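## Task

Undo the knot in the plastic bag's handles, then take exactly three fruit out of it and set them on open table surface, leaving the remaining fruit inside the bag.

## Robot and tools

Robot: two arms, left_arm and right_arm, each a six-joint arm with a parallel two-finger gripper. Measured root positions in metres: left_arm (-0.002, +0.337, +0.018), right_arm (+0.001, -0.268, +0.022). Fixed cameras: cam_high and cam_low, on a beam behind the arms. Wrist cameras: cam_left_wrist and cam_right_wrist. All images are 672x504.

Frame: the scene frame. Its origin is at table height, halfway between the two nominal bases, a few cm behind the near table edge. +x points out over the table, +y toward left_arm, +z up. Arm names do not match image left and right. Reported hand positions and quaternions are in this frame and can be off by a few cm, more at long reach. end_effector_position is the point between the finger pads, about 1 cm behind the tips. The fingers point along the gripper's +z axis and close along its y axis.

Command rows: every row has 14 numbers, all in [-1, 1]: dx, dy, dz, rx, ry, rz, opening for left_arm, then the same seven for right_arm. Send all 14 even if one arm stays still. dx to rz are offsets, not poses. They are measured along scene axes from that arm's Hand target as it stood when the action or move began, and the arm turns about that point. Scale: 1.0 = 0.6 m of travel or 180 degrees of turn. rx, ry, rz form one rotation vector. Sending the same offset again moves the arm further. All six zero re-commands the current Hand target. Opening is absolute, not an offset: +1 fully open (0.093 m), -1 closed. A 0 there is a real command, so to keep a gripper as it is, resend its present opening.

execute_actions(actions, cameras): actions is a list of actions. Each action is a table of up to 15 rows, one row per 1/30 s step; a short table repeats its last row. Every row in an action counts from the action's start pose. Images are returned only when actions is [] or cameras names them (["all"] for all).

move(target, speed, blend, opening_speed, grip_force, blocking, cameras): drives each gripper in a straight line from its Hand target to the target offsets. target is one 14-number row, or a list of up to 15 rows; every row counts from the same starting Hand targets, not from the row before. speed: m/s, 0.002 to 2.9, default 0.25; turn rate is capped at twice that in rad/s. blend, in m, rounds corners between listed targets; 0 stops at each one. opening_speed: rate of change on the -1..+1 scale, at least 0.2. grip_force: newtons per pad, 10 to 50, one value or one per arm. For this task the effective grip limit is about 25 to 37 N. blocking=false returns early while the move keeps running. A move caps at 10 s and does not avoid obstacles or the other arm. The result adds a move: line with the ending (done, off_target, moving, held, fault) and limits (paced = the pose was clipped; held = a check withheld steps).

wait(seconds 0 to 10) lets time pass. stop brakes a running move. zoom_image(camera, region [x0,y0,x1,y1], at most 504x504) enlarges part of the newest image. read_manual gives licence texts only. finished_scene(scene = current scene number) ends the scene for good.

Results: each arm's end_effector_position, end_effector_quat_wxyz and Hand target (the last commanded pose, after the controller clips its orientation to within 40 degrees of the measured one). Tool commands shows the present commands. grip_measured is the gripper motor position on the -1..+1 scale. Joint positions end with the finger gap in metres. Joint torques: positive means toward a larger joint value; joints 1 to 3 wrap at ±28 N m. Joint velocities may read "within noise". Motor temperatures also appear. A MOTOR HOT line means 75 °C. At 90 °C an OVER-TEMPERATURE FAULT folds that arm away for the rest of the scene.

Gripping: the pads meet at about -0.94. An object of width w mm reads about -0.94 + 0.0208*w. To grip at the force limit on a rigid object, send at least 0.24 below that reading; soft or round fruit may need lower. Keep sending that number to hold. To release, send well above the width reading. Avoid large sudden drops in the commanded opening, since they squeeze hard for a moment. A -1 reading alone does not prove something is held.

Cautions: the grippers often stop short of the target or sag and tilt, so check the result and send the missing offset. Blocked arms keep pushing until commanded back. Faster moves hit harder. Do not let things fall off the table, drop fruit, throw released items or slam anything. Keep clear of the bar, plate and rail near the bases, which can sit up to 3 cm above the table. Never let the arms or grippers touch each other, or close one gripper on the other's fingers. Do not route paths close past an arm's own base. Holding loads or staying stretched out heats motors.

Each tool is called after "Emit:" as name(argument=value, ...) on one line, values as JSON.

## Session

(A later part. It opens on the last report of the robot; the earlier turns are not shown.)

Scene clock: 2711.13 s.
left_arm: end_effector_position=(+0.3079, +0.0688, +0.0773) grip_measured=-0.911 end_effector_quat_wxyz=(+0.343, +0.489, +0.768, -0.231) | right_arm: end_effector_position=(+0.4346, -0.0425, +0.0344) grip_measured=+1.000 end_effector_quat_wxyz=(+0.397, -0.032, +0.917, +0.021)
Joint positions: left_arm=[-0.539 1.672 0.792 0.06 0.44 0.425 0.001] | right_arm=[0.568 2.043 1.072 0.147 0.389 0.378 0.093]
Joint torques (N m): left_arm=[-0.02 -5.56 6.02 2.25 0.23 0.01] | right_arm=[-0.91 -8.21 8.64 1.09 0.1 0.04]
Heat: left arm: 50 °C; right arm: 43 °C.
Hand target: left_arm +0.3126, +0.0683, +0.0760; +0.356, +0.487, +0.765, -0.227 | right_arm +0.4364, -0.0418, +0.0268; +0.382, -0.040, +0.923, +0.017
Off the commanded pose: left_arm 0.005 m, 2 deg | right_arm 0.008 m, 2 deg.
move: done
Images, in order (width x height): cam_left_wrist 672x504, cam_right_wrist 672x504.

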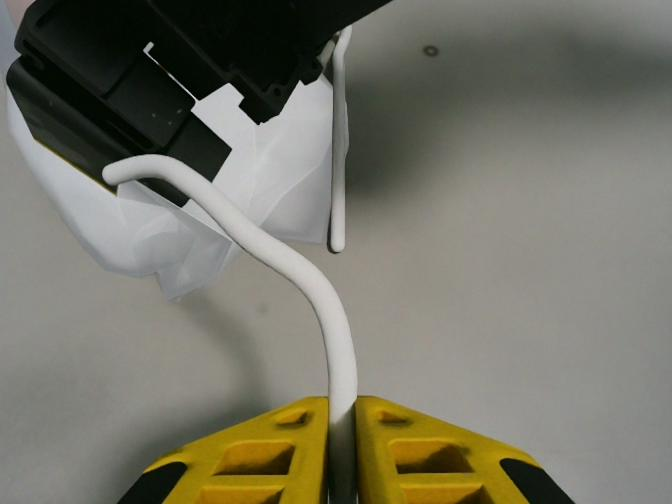

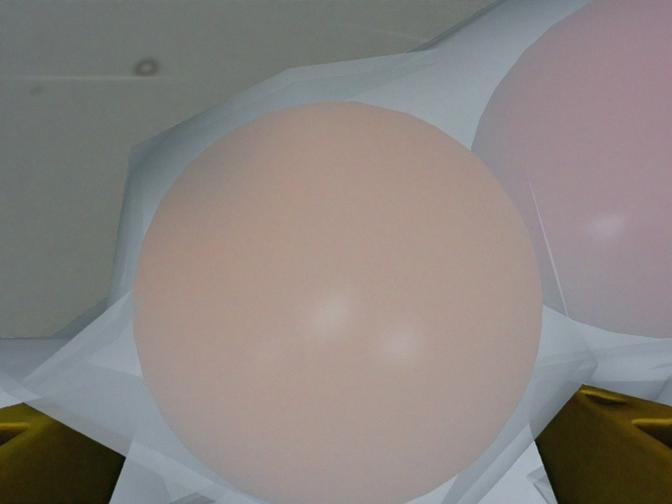

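Emit:
move(target=[-0.075,0.02,0.0,0,0,0,-1, 0.0,0.0,0.0,0,0,0,1.0], speed=0.05, cameras=["cam_right_wrist","cam_left_wrist"])

Scene clock: 2742.37 s.
left_arm: end_effector_position=(+0.2630, +0.0833, +0.0669) grip_measured=-0.911 end_effector_quat_wxyz=(+0.331, +0.492, +0.771, -0.231) | right_arm: end_effector_position=(+0.4341, -0.0422, +0.0339) grip_measured=+1.000 end_effector_quat_wxyz=(+0.396, -0.034, +0.918, +0.022)
Joint positions: left_arm=[-0.578 1.54 0.616 0.089 0.416 0.399 0.001] | right_arm=[0.568 2.043 1.072 0.145 0.386 0.377 0.093]
Joint torques (N m): left_arm=[-0.77 -6.86 5.65 2.23 0.06 -0.08] | right_arm=[-0.8 -8.28 8.69 1.15 0.13 0.05]
Heat: left arm: 49 °C; right arm: 44 °C.
Hand target: left_arm +0.2676, +0.0803, +0.0760; +0.356, +0.487, +0.765, -0.227 | right_arm +0.4364, -0.0417, +0.0268; +0.382, -0.040, +0.923, +0.017
Off the commanded pose: left_arm 0.011 m, 3 deg | right_arm 0.007 m, 2 deg.
move: off_target (left_arm)
Images, in order (width x height): cam_left_wrist 672x504, cam_right_wrist 672x504.

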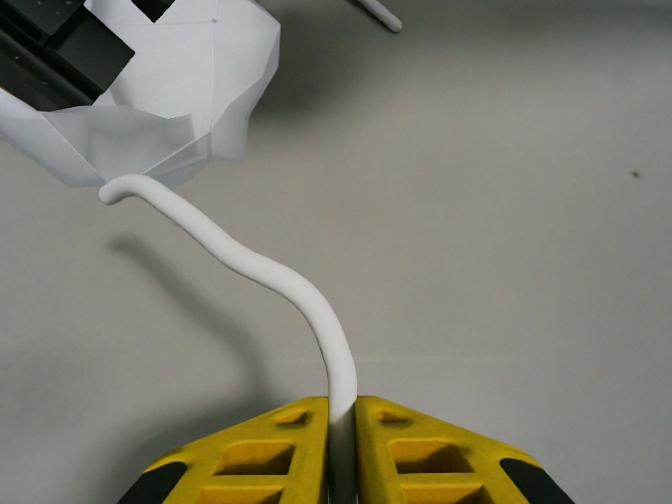

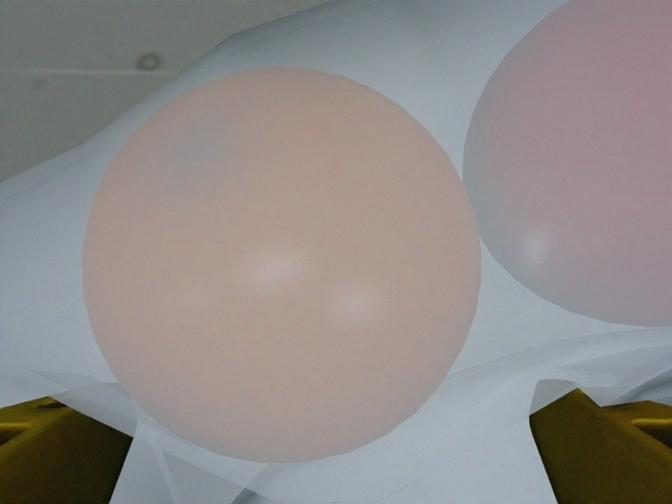

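Emit:
move(target=[[0.0,0.0,0.0,0,0,0,-1, -0.01,0.022,0.0,0,0,0,1.0],[0.0,0.0,0.0,0,0,0,-1, 0.035,0.026,0.0,0,0,0,1.0]], speed=0.05, blend=[0.005, 0], cameras=["cam_right_wrist","cam_left_wrist"])

Scene clock: 2749.30 s.
left_arm: end_effector_position=(+0.2640, +0.0833, +0.0673) grip_measured=-0.911 end_effector_quat_wxyz=(+0.333, +0.491, +0.771, -0.230) | right_arm: end_effector_position=(+0.4553, -0.0267, +0.0346) grip_measured=+1.000 end_effector_quat_wxyz=(+0.396, -0.033, +0.918, +0.022)
Joint positions: left_arm=[-0.578 1.54 0.616 0.093 0.412 0.398 0.001] | right_arm=[0.569 2.119 1.202 0.091 0.386 0.379 0.093]
Joint torques (N m): left_arm=[-0.84 -6.71 5.76 2.22 0.11 -0.11] | right_arm=[-0.75 -9.06 8.95 1.14 0.14 0.05]
Heat: left arm: 49 °C; right arm: 44 °C.
Hand target: left_arm +0.2676, +0.0803, +0.0760; +0.356, +0.487, +0.765, -0.227 | right_arm +0.4574, -0.0260, +0.0270; +0.382, -0.040, +0.923, +0.017
Off the commanded pose: left_arm 0.010 m, 3 deg | right_arm 0.008 m, 2 deg.
move: off_target (left_arm)
Images, in order (width x height): cam_left_wrist 672x504, cam_right_wrist 672x504.

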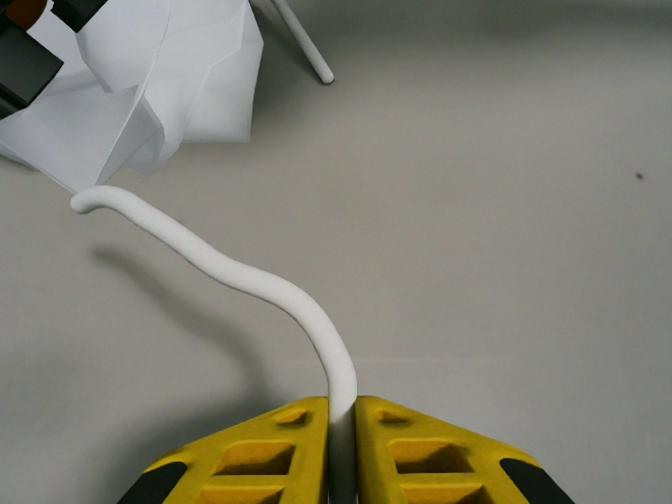

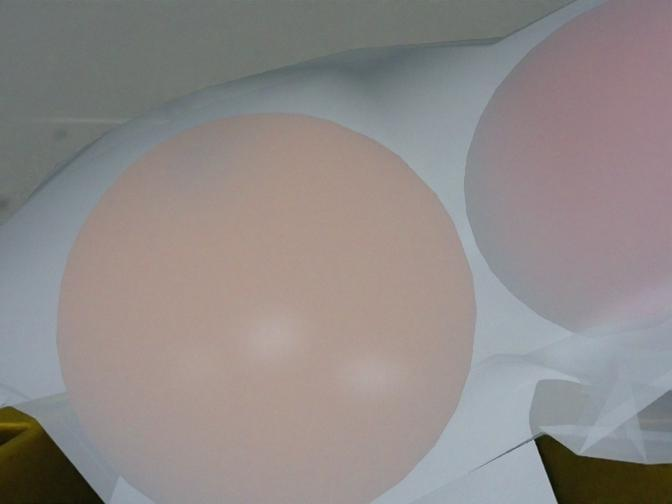

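Emit:
move(target=[0.0,0.0,0.0,0,0,0,-1, 0.0,0.004,0.0,0,0,0.111,1.0], speed=0.08, cameras=["cam_right_wrist"])

Scene clock: 2768.43 s.
left_arm: end_effector_position=(+0.2640, +0.0833, +0.0673) grip_measured=-0.911 end_effector_quat_wxyz=(+0.333, +0.491, +0.771, -0.230) | right_arm: end_effector_position=(+0.4620, -0.0223, +0.0287) grip_measured=+1.000 end_effector_quat_wxyz=(+0.378, -0.194, +0.902, +0.075)
Joint positions: left_arm=[-0.578 1.54 0.616 0.093 0.412 0.398 0.001] | right_arm=[0.477 2.119 1.179 0.157 0.095 0.049 0.093]
Joint torques (N m): left_arm=[-0.77 -6.67 5.7 2.23 0.11 -0.11] | right_arm=[-0.83 -11.93 4.67 1.58 -0.16 0.07]
Motor temperatures (°C): left_arm=[22 33 48 49 21 24 23] | right_arm=[24 43 44 31 24 26 24]
Heat: left arm: 49 °C; right arm: 44 °C.
Hand target: left_arm +0.2676, +0.0803, +0.0760; +0.356, +0.487, +0.765, -0.227 | right_arm +0.4573, -0.0236, +0.0269; +0.374, -0.200, +0.902, +0.083
Off the commanded pose: left_arm 0.010 m, 3 deg | right_arm 0.005 m, 1 deg.
move: off_target (left_arm)
Images, in order (width x height): cam_right_wrist 672x504.

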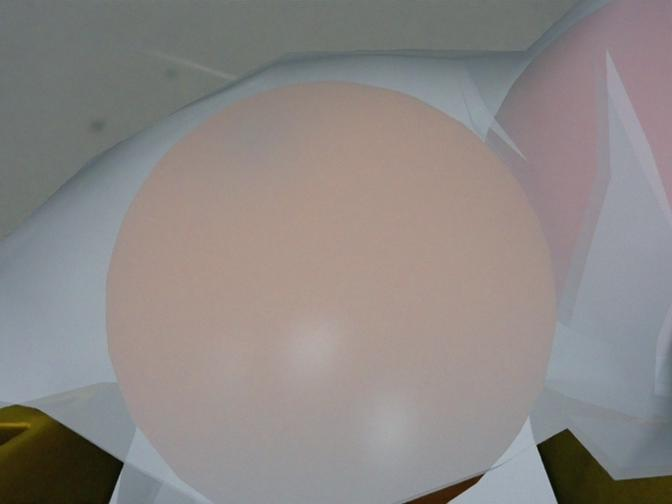

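Emit:
move(target=[0.0,0.0,0.0,0,0,0,-1, 0.04,0.019,0.003,0,0,0,1.0], speed=0.05, cameras=["cam_right_wrist","cam_left_wrist"])

Scene clock: 2772.53 s.
left_arm: end_effector_position=(+0.2642, +0.0832, +0.0674) grip_measured=-0.911 end_effector_quat_wxyz=(+0.334, +0.491, +0.771, -0.229) | right_arm: end_effector_position=(+0.4787, -0.0116, +0.0367) grip_measured=+1.000 end_effector_quat_wxyz=(+0.387, -0.194, +0.897, +0.085)
Joint positions: left_arm=[-0.578 1.54 0.616 0.094 0.412 0.398 0.001] | right_arm=[0.474 2.156 1.262 0.135 0.078 0.047 0.093]
Joint torques (N m): left_arm=[-0.79 -6.69 5.71 2.23 0.11 -0.1] | right_arm=[-0.98 -9.5 9.17 1.26 -0.04 0.01]
Heat: left arm: 49 °C; right arm: 44 °C.
Hand target: left_arm +0.2677, +0.0803, +0.0760; +0.356, +0.487, +0.765, -0.227 | right_arm +0.4814, -0.0123, +0.0287; +0.374, -0.200, +0.902, +0.083
Off the commanded pose: left_arm 0.010 m, 3 deg | right_arm 0.008 m, 2 deg.
move: off_target (left_arm)
Images, in order (width x height): cam_left_wrist 672x504, cam_right_wrist 672x504.

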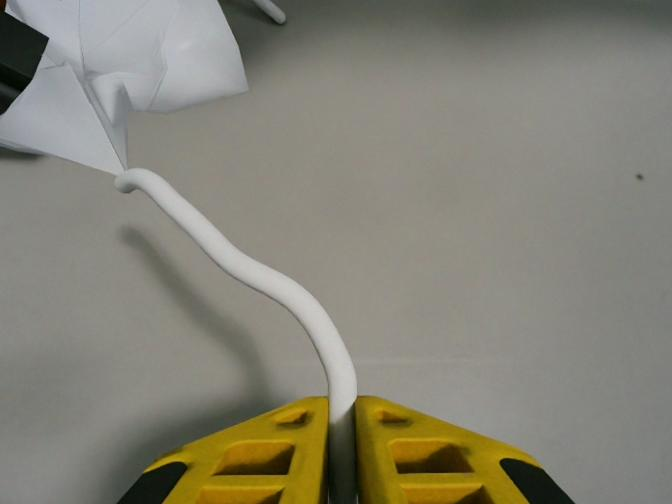

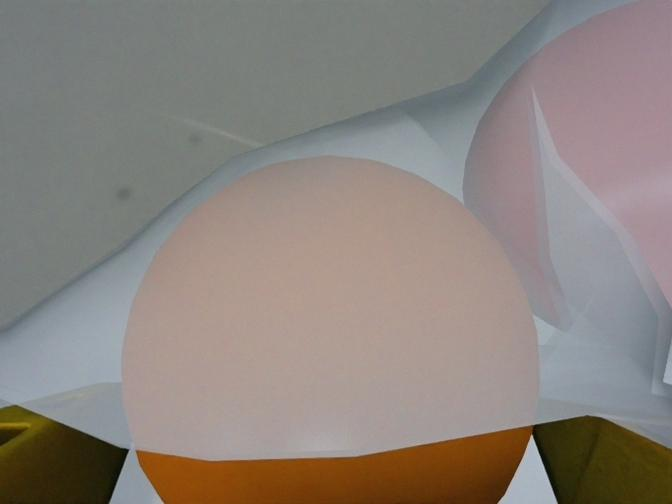

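Emit:
move(target=[0.0,0.0,0.0,0,0,0,-1, 0.034,0.016,0.0,0,0,0,1.0], speed=0.05, cameras=["cam_right_wrist","cam_high"])

Scene clock: 2778.73 s.
left_arm: end_effector_position=(+0.2661, +0.0830, +0.0684) grip_measured=-0.911 end_effector_quat_wxyz=(+0.338, +0.490, +0.771, -0.227) | right_arm: end_effector_position=(+0.4978, +0.0007, +0.0381) grip_measured=+1.000 end_effector_quat_wxyz=(+0.387, -0.198, +0.896, +0.088)
Joint positions: left_arm=[-0.578 1.54 0.616 0.102 0.406 0.397 0.001] | right_arm=[0.474 2.222 1.383 0.082 0.071 0.043 0.093]
Joint torques (N m): left_arm=[-0.8 -6.72 5.76 2.15 0.18 -0.11] | right_arm=[-1.57 -9.85 9.44 1.23 -0.01 0.03]
Heat: left arm: 50 °C; right arm: 45 °C.
Hand target: left_arm +0.2676, +0.0803, +0.0760; +0.356, +0.487, +0.765, -0.227 | right_arm +0.5017, -0.0027, +0.0285; +0.373, -0.200, +0.902, +0.083
Off the commanded pose: left_arm 0.008 m, 2 deg | right_arm 0.011 m, 2 deg.
move: off_target (right_arm)
Images, in order (width x height): cam_high 672x504, cam_right_wrist 672x504.

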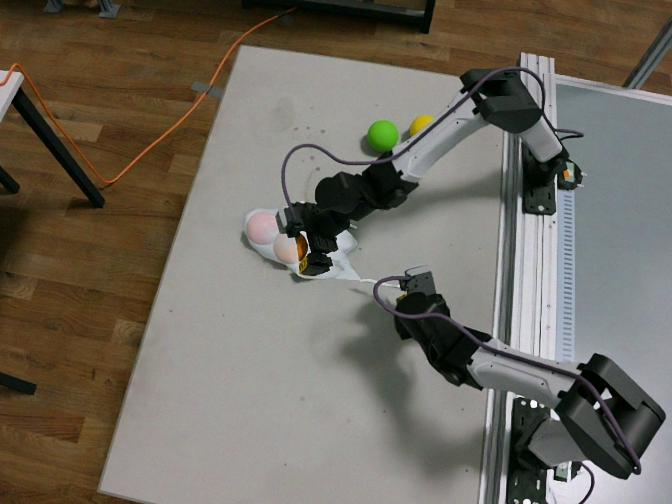

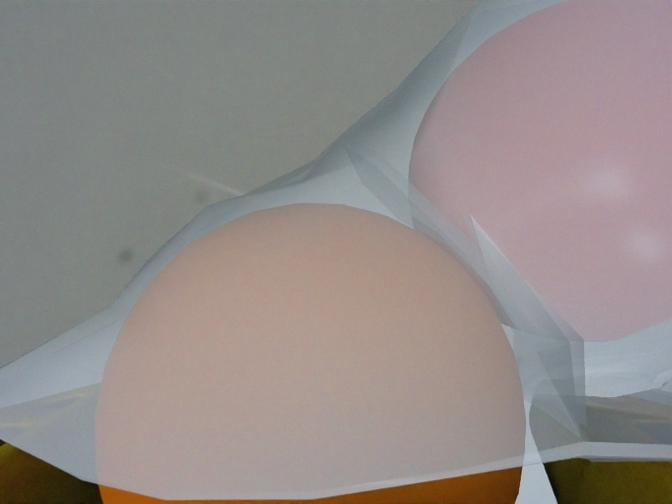

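Emit:
move(target=[0.0,0.0,0.0,0,0,0,-1, 0.018,0.015,-0.004,0,0,0,1.0], speed=0.05, cameras=["cam_right_wrist"])

Scene clock: 2782.83 s.
left_arm: end_effector_position=(+0.2661, +0.0830, +0.0684) grip_measured=-0.911 end_effector_quat_wxyz=(+0.338, +0.490, +0.771, -0.227) | right_arm: end_effector_position=(+0.5102, +0.0078, +0.0359) grip_measured=+1.000 end_effector_quat_wxyz=(+0.387, -0.198, +0.896, +0.088)
Joint positions: left_arm=[-0.578 1.54 0.616 0.102 0.406 0.397 0.001] | right_arm=[0.474 2.272 1.461 0.054 0.071 0.043 0.093]
Joint torques (N m): left_arm=[-0.81 -6.64 5.71 2.16 0.16 -0.11] | right_arm=[-0.84 -10.4 9.48 1.23 0.04 0.1]
Heat: left arm: 49 °C; right arm: 46 °C.
Hand target: left_arm +0.2676, +0.0803, +0.0760; +0.356, +0.487, +0.765, -0.227 | right_arm +0.5126, +0.0063, +0.0263; +0.374, -0.200, +0.902, +0.083
Off the commanded pose: left_arm 0.008 m, 2 deg | right_arm 0.010 m, 2 deg.
move: done
Images, in order (width x height): cam_right_wrist 672x504.

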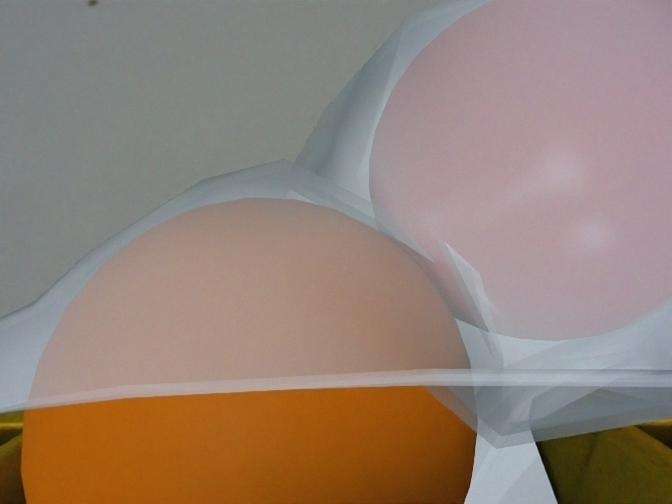

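Emit:
move(target=[0.0,0.0,0.0,0,0,0,-1, 0.002,0.025,0.0,0,0,0,1.0], speed=0.06, cameras=["cam_right_wrist"])

Scene clock: 2793.50 s.
left_arm: end_effector_position=(+0.2661, +0.0830, +0.0684) grip_measured=-0.911 end_effector_quat_wxyz=(+0.338, +0.490, +0.771, -0.227) | right_arm: end_effector_position=(+0.5144, +0.0171, +0.0355) grip_measured=+1.000 end_effector_quat_wxyz=(+0.386, -0.200, +0.896, +0.088)
Joint positions: left_arm=[-0.578 1.54 0.616 0.102 0.406 0.397 0.001] | right_arm=[0.486 2.301 1.512 0.029 0.076 0.047 0.093]
Joint torques (N m): left_arm=[-0.83 -6.69 5.78 2.14 0.17 -0.12] | right_arm=[0.55 -10.56 9.68 1.29 0.14 0.21]
Heat: left arm: 49 °C; right arm: 47 °C.
Hand target: left_arm +0.2676, +0.0803, +0.0760; +0.356, +0.487, +0.765, -0.227 | right_arm +0.5137, +0.0212, +0.0260; +0.373, -0.200, +0.902, +0.083
Off the commanded pose: left_arm 0.008 m, 2 deg | right_arm 0.010 m, 2 deg.
move: done
Images, in order (width x height): cam_right_wrist 672x504.

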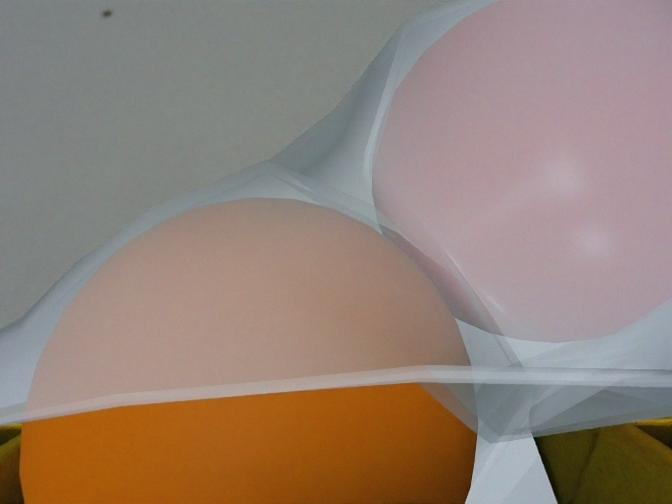

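Emit:
move(target=[0.0,0.0,0.0,0,0,0,-1, 0.0,0.0,0.0,0,0,0,0.2], opening_speed=0.4, cameras=["cam_right_wrist","cam_high"])

Scene clock: 2799.67 s.
left_arm: end_effector_position=(+0.2661, +0.0830, +0.0684) grip_measured=-0.911 end_effector_quat_wxyz=(+0.338, +0.490, +0.771, -0.227) | right_arm: end_effector_position=(+0.5145, +0.0170, +0.0356) grip_measured=+0.369 end_effector_quat_wxyz=(+0.386, -0.200, +0.896, +0.088)
Joint positions: left_arm=[-0.578 1.54 0.616 0.102 0.406 0.397 0.001] | right_arm=[0.486 2.301 1.512 0.028 0.077 0.048 0.063]
Joint torques (N m): left_arm=[-0.81 -6.68 5.72 2.16 0.17 -0.11] | right_arm=[0.55 -10.63 9.66 1.25 0.13 0.23]
Heat: left arm: 49 °C; right arm: 47 °C.
Hand target: left_arm +0.2676, +0.0803, +0.0760; +0.356, +0.487, +0.765, -0.227 | right_arm +0.5138, +0.0213, +0.0262; +0.374, -0.200, +0.902, +0.083
Off the commanded pose: left_arm 0.008 m, 2 deg | right_arm 0.010 m, 2 deg.
move: done
Images, in order (width x height): cam_high 672x504, cam_right_wrist 672x504.

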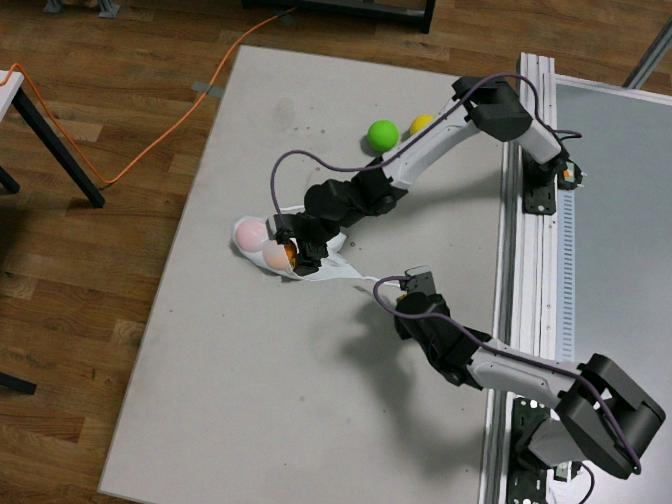

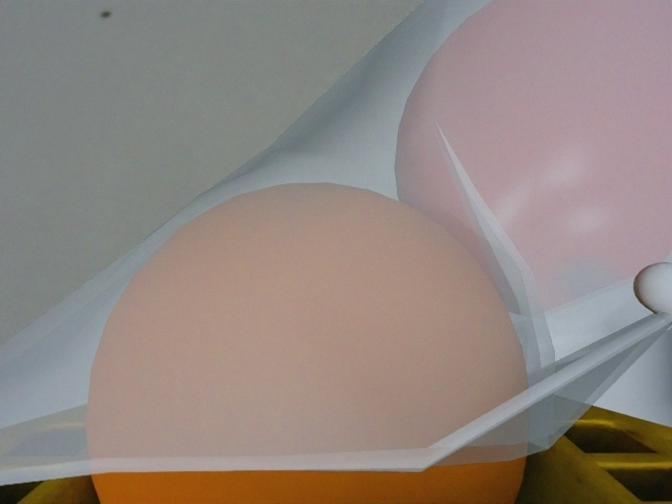

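Emit:
move(target=[0.0,0.0,0.0,0,0,0,-1, -0.06,-0.032,0.02,0,0,0,0.2], speed=0.05, cameras=["cam_right_wrist","cam_high"])

Scene clock: 2804.33 s.
left_arm: end_effector_position=(+0.2661, +0.0830, +0.0684) grip_measured=-0.911 end_effector_quat_wxyz=(+0.338, +0.490, +0.771, -0.227) | right_arm: end_effector_position=(+0.4876, +0.0008, +0.0323) grip_measured=+0.329 end_effector_quat_wxyz=(+0.378, -0.199, +0.901, +0.084)
Joint positions: left_arm=[-0.578 1.54 0.616 0.102 0.406 0.397 0.001] | right_arm=[0.487 2.211 1.354 0.077 0.083 0.052 0.061]
Joint torques (N m): left_arm=[-0.77 -6.67 5.72 2.16 0.17 -0.12] | right_arm=[0.8 -15.09 4.44 1.37 0.13 0.2]
Motor temperatures (°C): left_arm=[22 33 47 49 21 24 23] | right_arm=[24 48 44 32 24 26 24]
Heat: left arm: 49 °C; right arm: 48 °C.
Hand target: left_arm +0.2676, +0.0803, +0.0760; +0.356, +0.487, +0.765, -0.227 | right_arm +0.4778, +0.0021, +0.0383; +0.374, -0.200, +0.902, +0.083
Off the commanded pose: left_arm 0.008 m, 2 deg | right_arm 0.011 m, 1 deg.
move: off_target (right_arm)
Images, in order (width x height): cam_high 672x504, cam_right_wrist 672x504.

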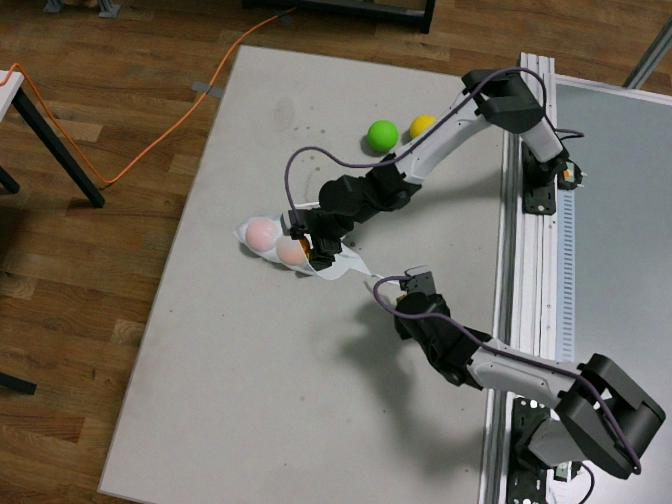

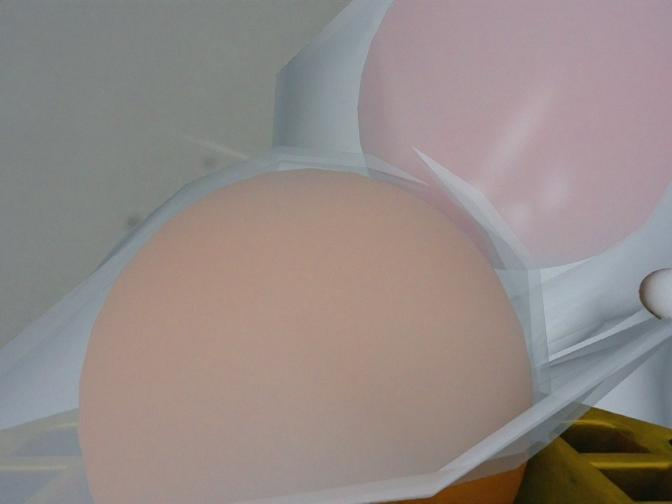

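Emit:
move(target=[[0.0,0.0,0.0,0,0,0,-1, 0.012,0.0,0.0,0,0,0,0.85],[0.0,0.0,0.0,0,0,0,-1, 0.0453,0.0098,0.0195,-0.0352,0.0755,0,0.85]], speed=0.06, opening_speed=1.0, cameras=["cam_right_wrist"])

Scene clock: 2831.00 s.
left_arm: end_effector_position=(+0.2661, +0.0830, +0.0684) grip_measured=-0.911 end_effector_quat_wxyz=(+0.338, +0.490, +0.771, -0.227) | right_arm: end_effector_position=(+0.5041, +0.0087, +0.0578) grip_measured=+0.847 end_effector_quat_wxyz=(+0.267, -0.213, +0.938, +0.054)
Joint positions: left_arm=[-0.578 1.54 0.616 0.102 0.406 0.397 0.001] | right_arm=[0.482 2.338 1.847 -0.532 0.073 0.053 0.086]
Joint torques (N m): left_arm=[-0.79 -6.74 5.72 2.14 0.17 -0.12] | right_arm=[-0.87 -10.97 9.94 0.92 -0.04 0.19]
Motor temperatures (°C): left_arm=[22 34 47 49 21 24 23] | right_arm=[24 59 42 33 24 26 24]
Heat: left arm: 49 °C; right arm: 59 °C.
Hand target: left_arm +0.2676, +0.0803, +0.0760; +0.356, +0.487, +0.765, -0.227 | right_arm +0.5050, +0.0080, +0.0500; +0.253, -0.209, +0.943, +0.056
Off the commanded pose: left_arm 0.008 m, 2 deg | right_arm 0.008 m, 2 deg.
move: done
Images, in order (width x height): cam_right_wrist 672x504.

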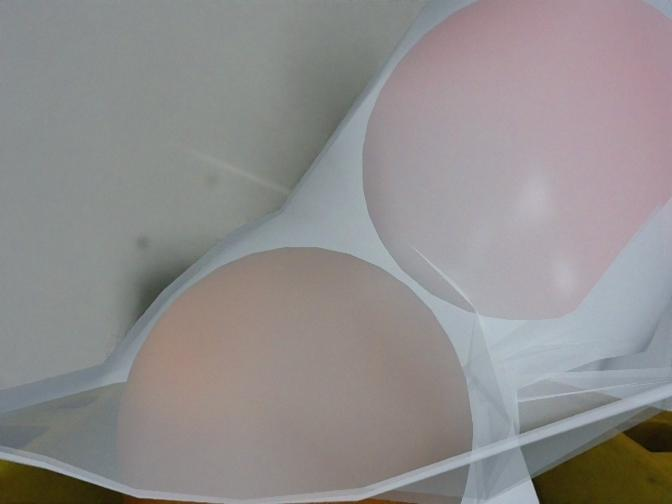

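Emit:
move(target=[0.0,0.0,0.0,0,0,0,-1, 0.014,0.0142,-0.025,0,0,0,0.9], speed=0.06, cameras=["cam_right_wrist"])

Scene clock: 2841.27 s.
left_arm: end_effector_position=(+0.2661, +0.0830, +0.0684) grip_measured=-0.911 end_effector_quat_wxyz=(+0.338, +0.490, +0.771, -0.227) | right_arm: end_effector_position=(+0.5129, +0.0143, +0.0421) grip_measured=+0.897 end_effector_quat_wxyz=(+0.264, -0.211, +0.940, +0.054)
Joint positions: left_arm=[-0.578 1.54 0.616 0.102 0.406 0.397 0.001] | right_arm=[0.482 2.406 1.908 -0.533 0.073 0.058 0.088]
Joint torques (N m): left_arm=[-0.9 -6.69 5.7 2.17 0.17 -0.11] | right_arm=[-0.23 -11.47 9.95 0.99 -0.06 0.22]
Motor temperatures (°C): left_arm=[22 34 46 49 21 24 23] | right_arm=[24 56 44 32 24 26 24]
Heat: left arm: 49 °C; right arm: 56 °C.
Hand target: left_arm +0.2676, +0.0803, +0.0760; +0.356, +0.487, +0.765, -0.227 | right_arm +0.5133, +0.0165, +0.0349; +0.253, -0.209, +0.943, +0.056
Off the commanded pose: left_arm 0.008 m, 2 deg | right_arm 0.007 m, 1 deg.
move: done
Images, in order (width x height): cam_right_wrist 672x504.

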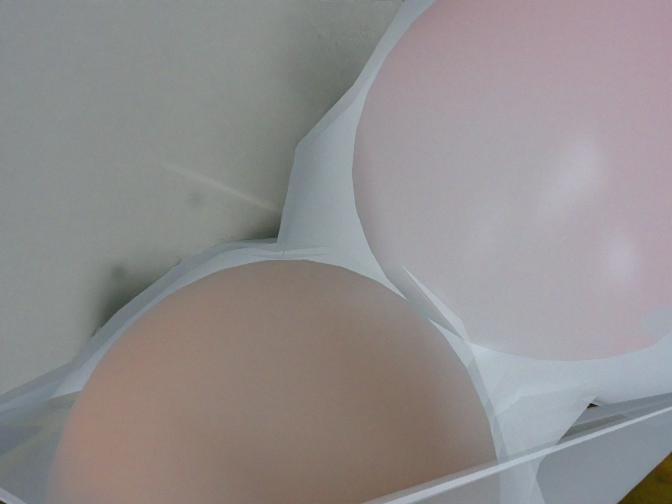

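Emit:
move(target=[0.0,0.0,0.0,0,0,0,-1, 0.0,0.006,0.0,0,0,0,0.2], opening_speed=0.5, cameras=["cam_right_wrist"])

Scene clock: 2845.20 s.
left_arm: end_effector_position=(+0.2661, +0.0830, +0.0684) grip_measured=-0.911 end_effector_quat_wxyz=(+0.338, +0.490, +0.771, -0.227) | right_arm: end_effector_position=(+0.5153, +0.0156, +0.0432) grip_measured=+0.460 end_effector_quat_wxyz=(+0.266, -0.208, +0.940, +0.055)
Joint positions: left_arm=[-0.578 1.54 0.616 0.102 0.406 0.397 0.001] | right_arm=[0.482 2.413 1.922 -0.535 0.073 0.063 0.067]
Joint torques (N m): left_arm=[-0.84 -6.79 5.65 2.13 0.16 -0.11] | right_arm=[0.27 -11.47 9.94 0.95 0.01 0.2]
Motor temperatures (°C): left_arm=[22 34 46 49 21 24 23] | right_arm=[24 55 44 31 24 26 24]
Heat: left arm: 49 °C; right arm: 55 °C.
Hand target: left_arm +0.2676, +0.0803, +0.0760; +0.356, +0.487, +0.765, -0.227 | right_arm +0.5133, +0.0201, +0.0349; +0.253, -0.209, +0.943, +0.056
Off the commanded pose: left_arm 0.008 m, 2 deg | right_arm 0.010 m, 2 deg.
move: done
Images, in order (width x height): cam_right_wrist 672x504.

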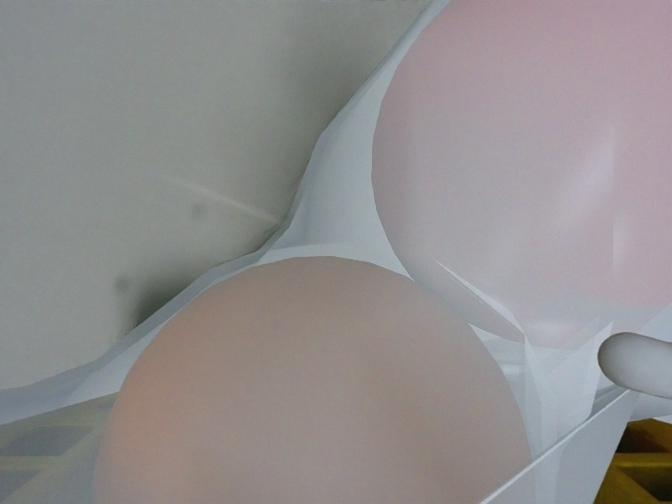

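Emit:
move(target=[0.0,0.0,0.0,0,0,0,-1, -0.04,-0.02,0.08,0,0,0,0.2], speed=0.05, cameras=["cam_right_wrist","cam_high","cam_low"])

Scene clock: 2850.80 s.
left_arm: end_effector_position=(+0.2661, +0.0830, +0.0684) grip_measured=-0.911 end_effector_quat_wxyz=(+0.338, +0.490, +0.771, -0.227) | right_arm: end_effector_position=(+0.4976, +0.0050, +0.0580) grip_measured=+0.460 end_effector_quat_wxyz=(+0.244, -0.208, +0.946, +0.049)
Joint positions: left_arm=[-0.578 1.54 0.616 0.102 0.406 0.397 0.001] | right_arm=[0.482 2.344 1.883 -0.611 0.073 0.068 0.067]
Joint torques (N m): left_arm=[-0.84 -6.75 5.68 2.14 0.18 -0.1] | right_arm=[0.87 -18.32 5.82 0.94 0.03 0.21]
Motor temperatures (°C): left_arm=[22 34 46 49 21 24 23] | right_arm=[24 56 44 31 24 26 24]
Heat: left arm: 49 °C; right arm: 56 °C.
Hand target: left_arm +0.2676, +0.0803, +0.0760; +0.356, +0.487, +0.765, -0.227 | right_arm +0.4894, +0.0082, +0.0830; +0.253, -0.209, +0.943, +0.056
Off the commanded pose: left_arm 0.008 m, 2 deg | right_arm 0.026 m, 1 deg.
move: off_target (right_arm)
Images, in order (width x height): cam_high 672x504, cam_low 672x504, cam_right_wrist 672x504.

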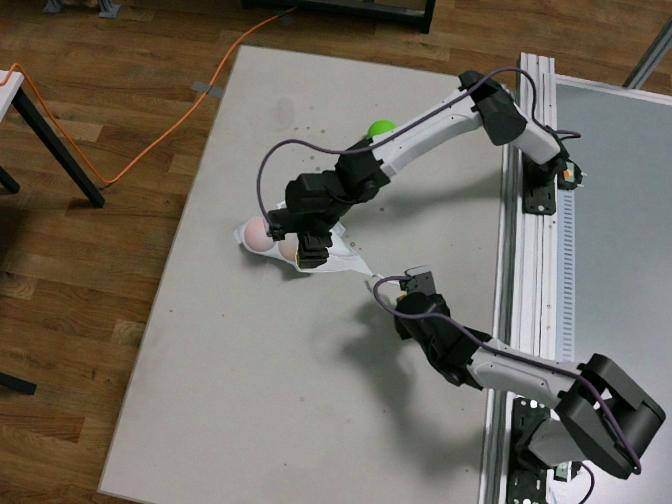

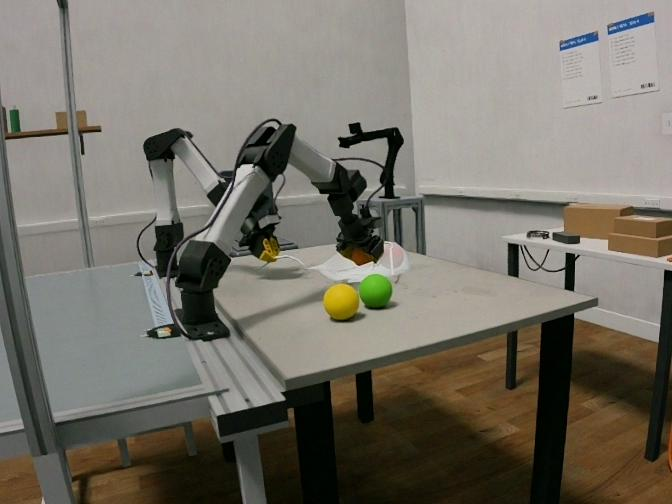

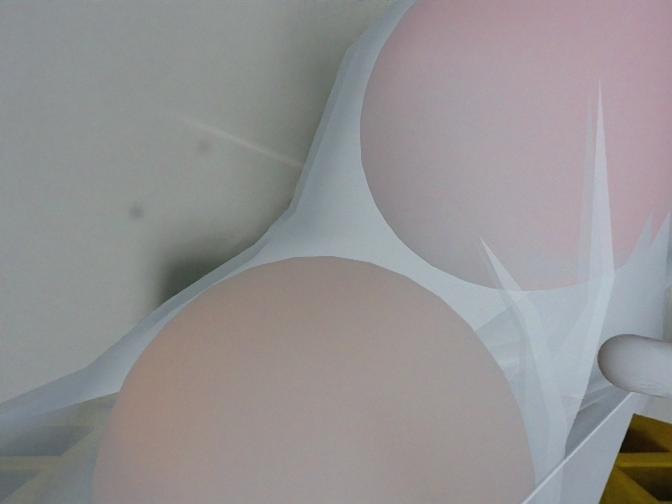

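Emit:
move(target=[0.0,0.0,0.0,0,0,0,-1, -0.03,-0.012,0.075,0,0,0,0.2], speed=0.05, cameras=["cam_right_wrist","cam_low"])

Scene clock: 2855.57 s.
left_arm: end_effector_position=(+0.2661, +0.0830, +0.0684) grip_measured=-0.911 end_effector_quat_wxyz=(+0.338, +0.490, +0.771, -0.227) | right_arm: end_effector_position=(+0.4808, -0.0013, +0.1041) grip_measured=+0.460 end_effector_quat_wxyz=(+0.243, -0.208, +0.946, +0.051)
Joint positions: left_arm=[-0.578 1.54 0.616 0.102 0.406 0.397 0.001] | right_arm=[0.489 2.234 1.883 -0.723 0.073 0.076 0.067]
Joint torques (N m): left_arm=[-0.73 -6.64 5.71 2.15 0.16 -0.13] | right_arm=[0.87 -17.37 6.2 0.89 0.07 0.19]
Motor temperatures (°C): left_arm=[22 34 46 49 21 24 23] | right_arm=[24 58 43 31 24 26 24]
Heat: left arm: 49 °C; right arm: 58 °C.
Hand target: left_arm +0.2676, +0.0803, +0.0760; +0.356, +0.487, +0.765, -0.227 | right_arm +0.4714, +0.0010, +0.1281; +0.253, -0.209, +0.943, +0.056
Off the commanded pose: left_arm 0.008 m, 2 deg | right_arm 0.026 m, 1 deg.
move: off_target (right_arm)
Images, in order (width x height): cam_low 672x504, cam_right_wrist 672x504.

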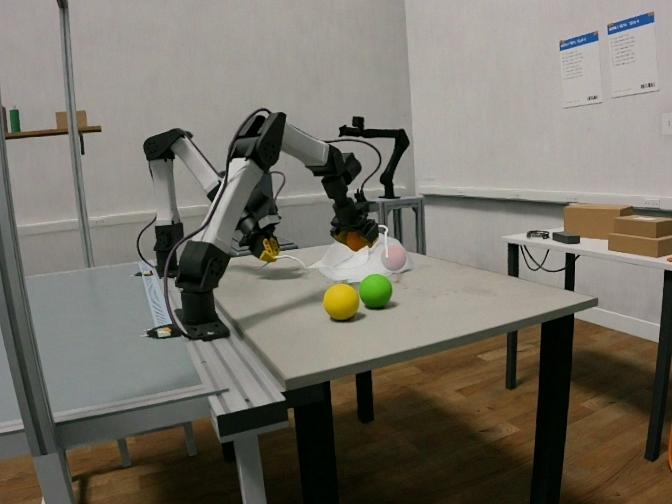

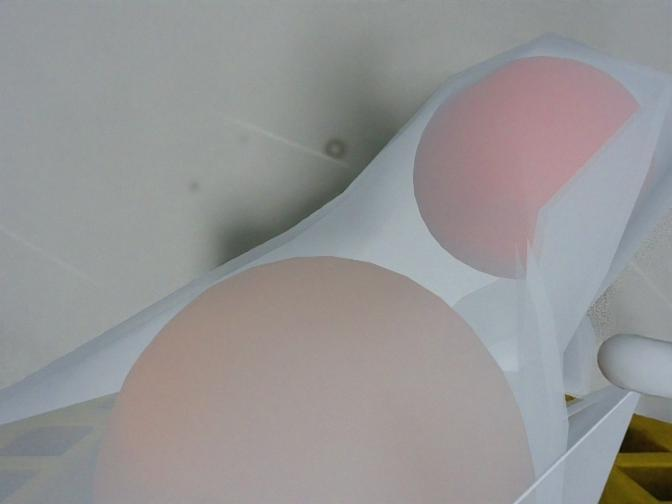

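Emit:
zoom_image(camera="cam_low", region=[270, 190, 450, 310])

Emit:
zoom_image(camera="cam_right_wrist", region=[440, 220, 672, 504])

Scaled by 2.800 from the camera's 672x504 image, which has a finer 960x720 frame.

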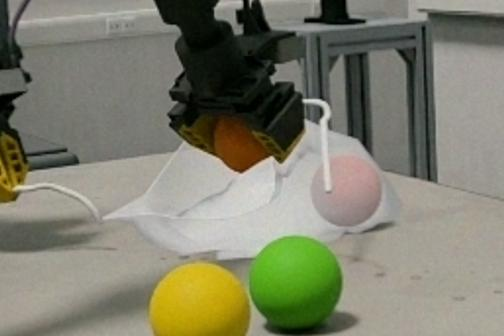

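Scaled by 1.775 from the camera's 672x504 image, which has a finer 960x720 frame.

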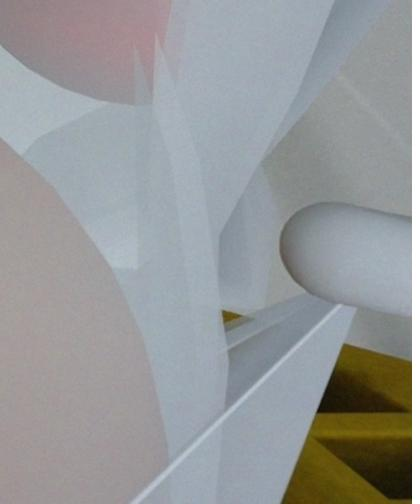

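Emit:
move(target=[0.0,0.0,0.0,0,0,0,-1, -0.13,-0.055,0.04,0,0,0,0.2], speed=0.06, cameras=["cam_right_wrist","cam_low","cam_high"])

Scene clock: 2869.23 s.
left_arm: end_effector_position=(+0.2661, +0.0830, +0.0684) grip_measured=-0.911 end_effector_quat_wxyz=(+0.338, +0.490, +0.771, -0.227) | right_arm: end_effector_position=(+0.3937, -0.0361, +0.1338) grip_measured=+0.460 end_effector_quat_wxyz=(+0.225, -0.212, +0.950, +0.048)
Joint positions: left_arm=[-0.578 1.54 0.616 0.102 0.406 0.397 0.001] | right_arm=[0.525 1.877 1.487 -0.723 0.081 0.106 0.067]
Joint torques (N m): left_arm=[-0.77 -6.69 5.67 2.16 0.17 -0.09] | right_arm=[0.76 -13.64 6.11 1.29 0.14 0.2]
Motor temperatures (°C): left_arm=[22 34 46 49 21 24 23] | right_arm=[24 68 42 31 24 26 25]
Heat: left arm: 49 °C; right arm: 68 °C.
Hand target: left_arm +0.2676, +0.0803, +0.0760; +0.356, +0.487, +0.765, -0.227 | right_arm +0.3934, -0.0320, +0.1519; +0.253, -0.209, +0.943, +0.056
Off the commanded pose: left_arm 0.008 m, 2 deg | right_arm 0.019 m, 3 deg.
move: off_target (right_arm)
Images, in order (width x height): cam_high 672x504, cam_low 672x504, cam_right_wrist 672x504.

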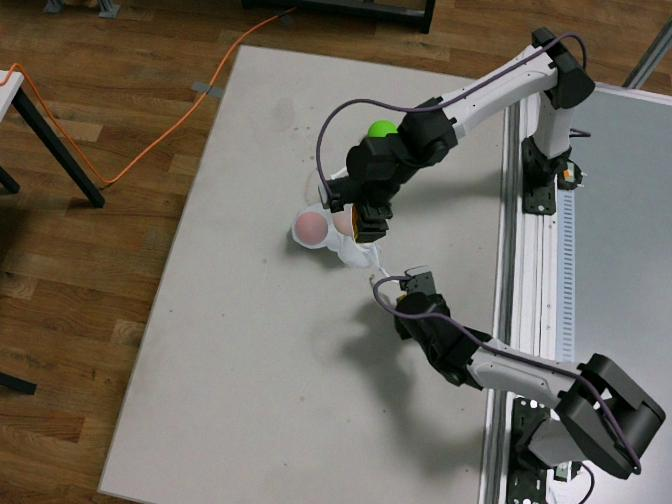

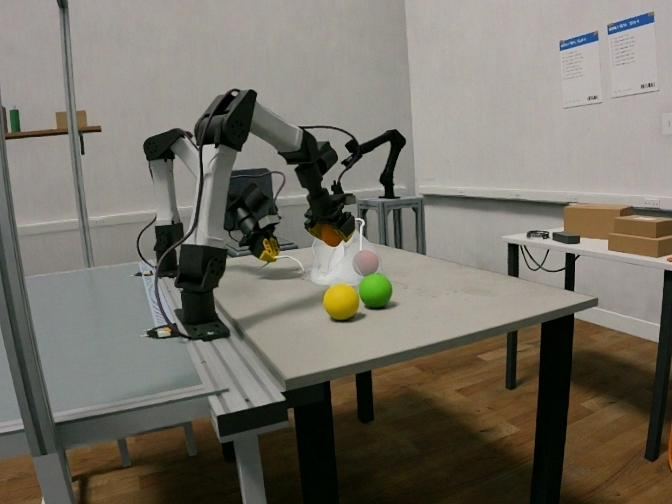

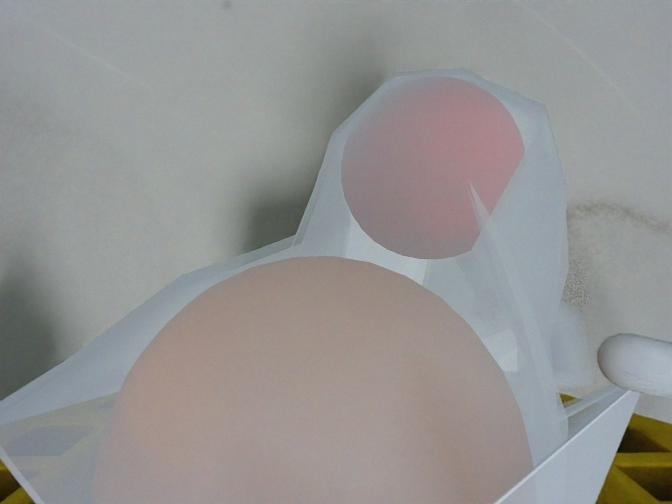

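Emit:
move(target=[0.0,0.0,0.0,0,0,0,-1, -0.10,-0.06,-0.10,0,0,0,0.2], speed=0.1, cameras=["cam_right_wrist","cam_low","cam_high"])

Scene clock: 2880.97 s.
left_arm: end_effector_position=(+0.2661, +0.0830, +0.0684) grip_measured=-0.911 end_effector_quat_wxyz=(+0.338, +0.490, +0.771, -0.227) | right_arm: end_effector_position=(+0.3295, -0.0738, +0.0783) grip_measured=+0.460 end_effector_quat_wxyz=(+0.223, -0.212, +0.950, +0.047)
Joint positions: left_arm=[-0.578 1.54 0.616 0.102 0.406 0.397 0.001] | right_arm=[0.531 1.667 1.004 -0.456 0.084 0.111 0.067]
Joint torques (N m): left_arm=[-0.85 -6.69 5.71 2.15 0.17 -0.11] | right_arm=[0.85 -10.52 5.56 1.38 0.15 0.26]
Motor temperatures (°C): left_arm=[22 34 46 49 21 24 23] | right_arm=[24 66 41 31 24 26 25]
Heat: left arm: 49 °C; right arm: 66 °C.
Hand target: left_arm +0.2676, +0.0803, +0.0760; +0.356, +0.487, +0.765, -0.227 | right_arm +0.3333, -0.0680, +0.0919; +0.253, -0.209, +0.943, +0.056
Off the commanded pose: left_arm 0.008 m, 2 deg | right_arm 0.015 m, 4 deg.
move: off_target (right_arm)
Images, in order (width x height): cam_high 672x504, cam_low 672x504, cam_right_wrist 672x504.

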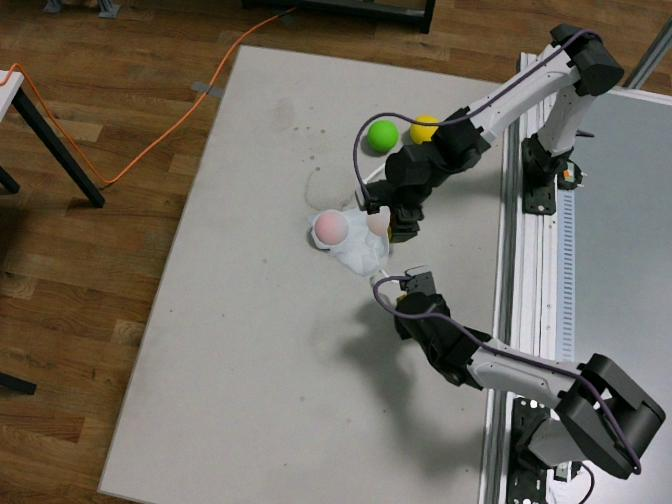

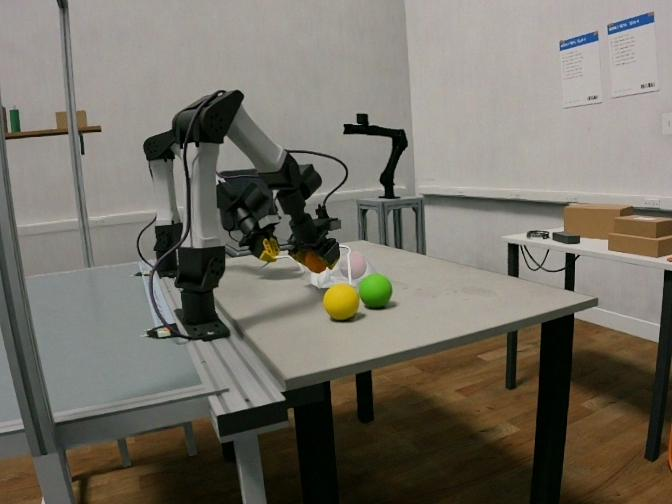

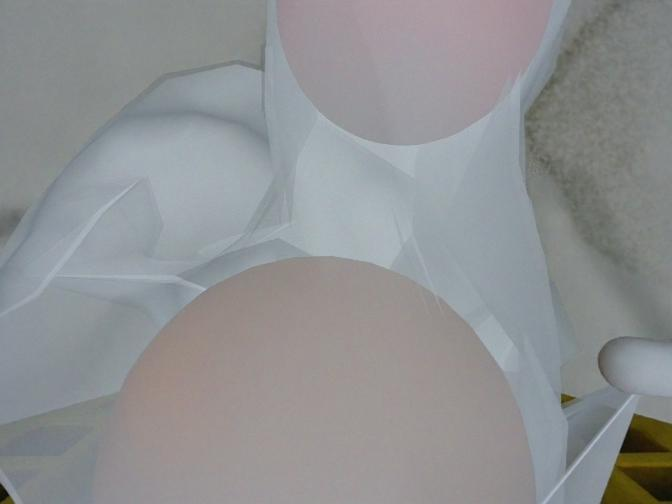

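Emit:
zoom_image(camera="cam_low", region=[240, 200, 420, 330])

Emit:
zoom_image(camera="cam_high", region=[290, 140, 470, 300])

Scaled by 2.800 from the camera's 672x504 image, which has a finer 960x720 frame.

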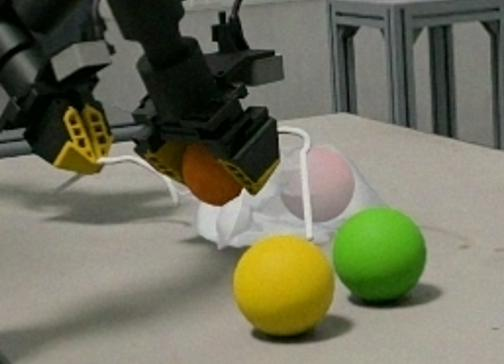

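Scaled by 2.800 from the camera's 672x504 image, which has a finer 960x720 frame.

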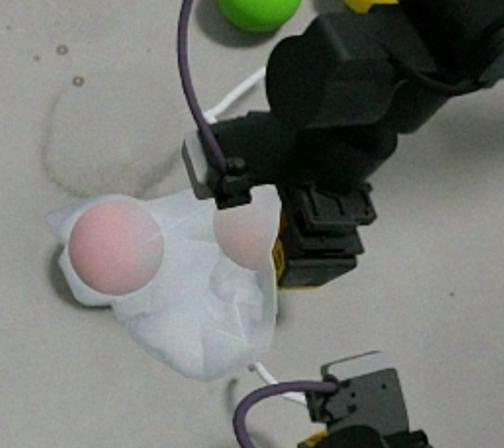

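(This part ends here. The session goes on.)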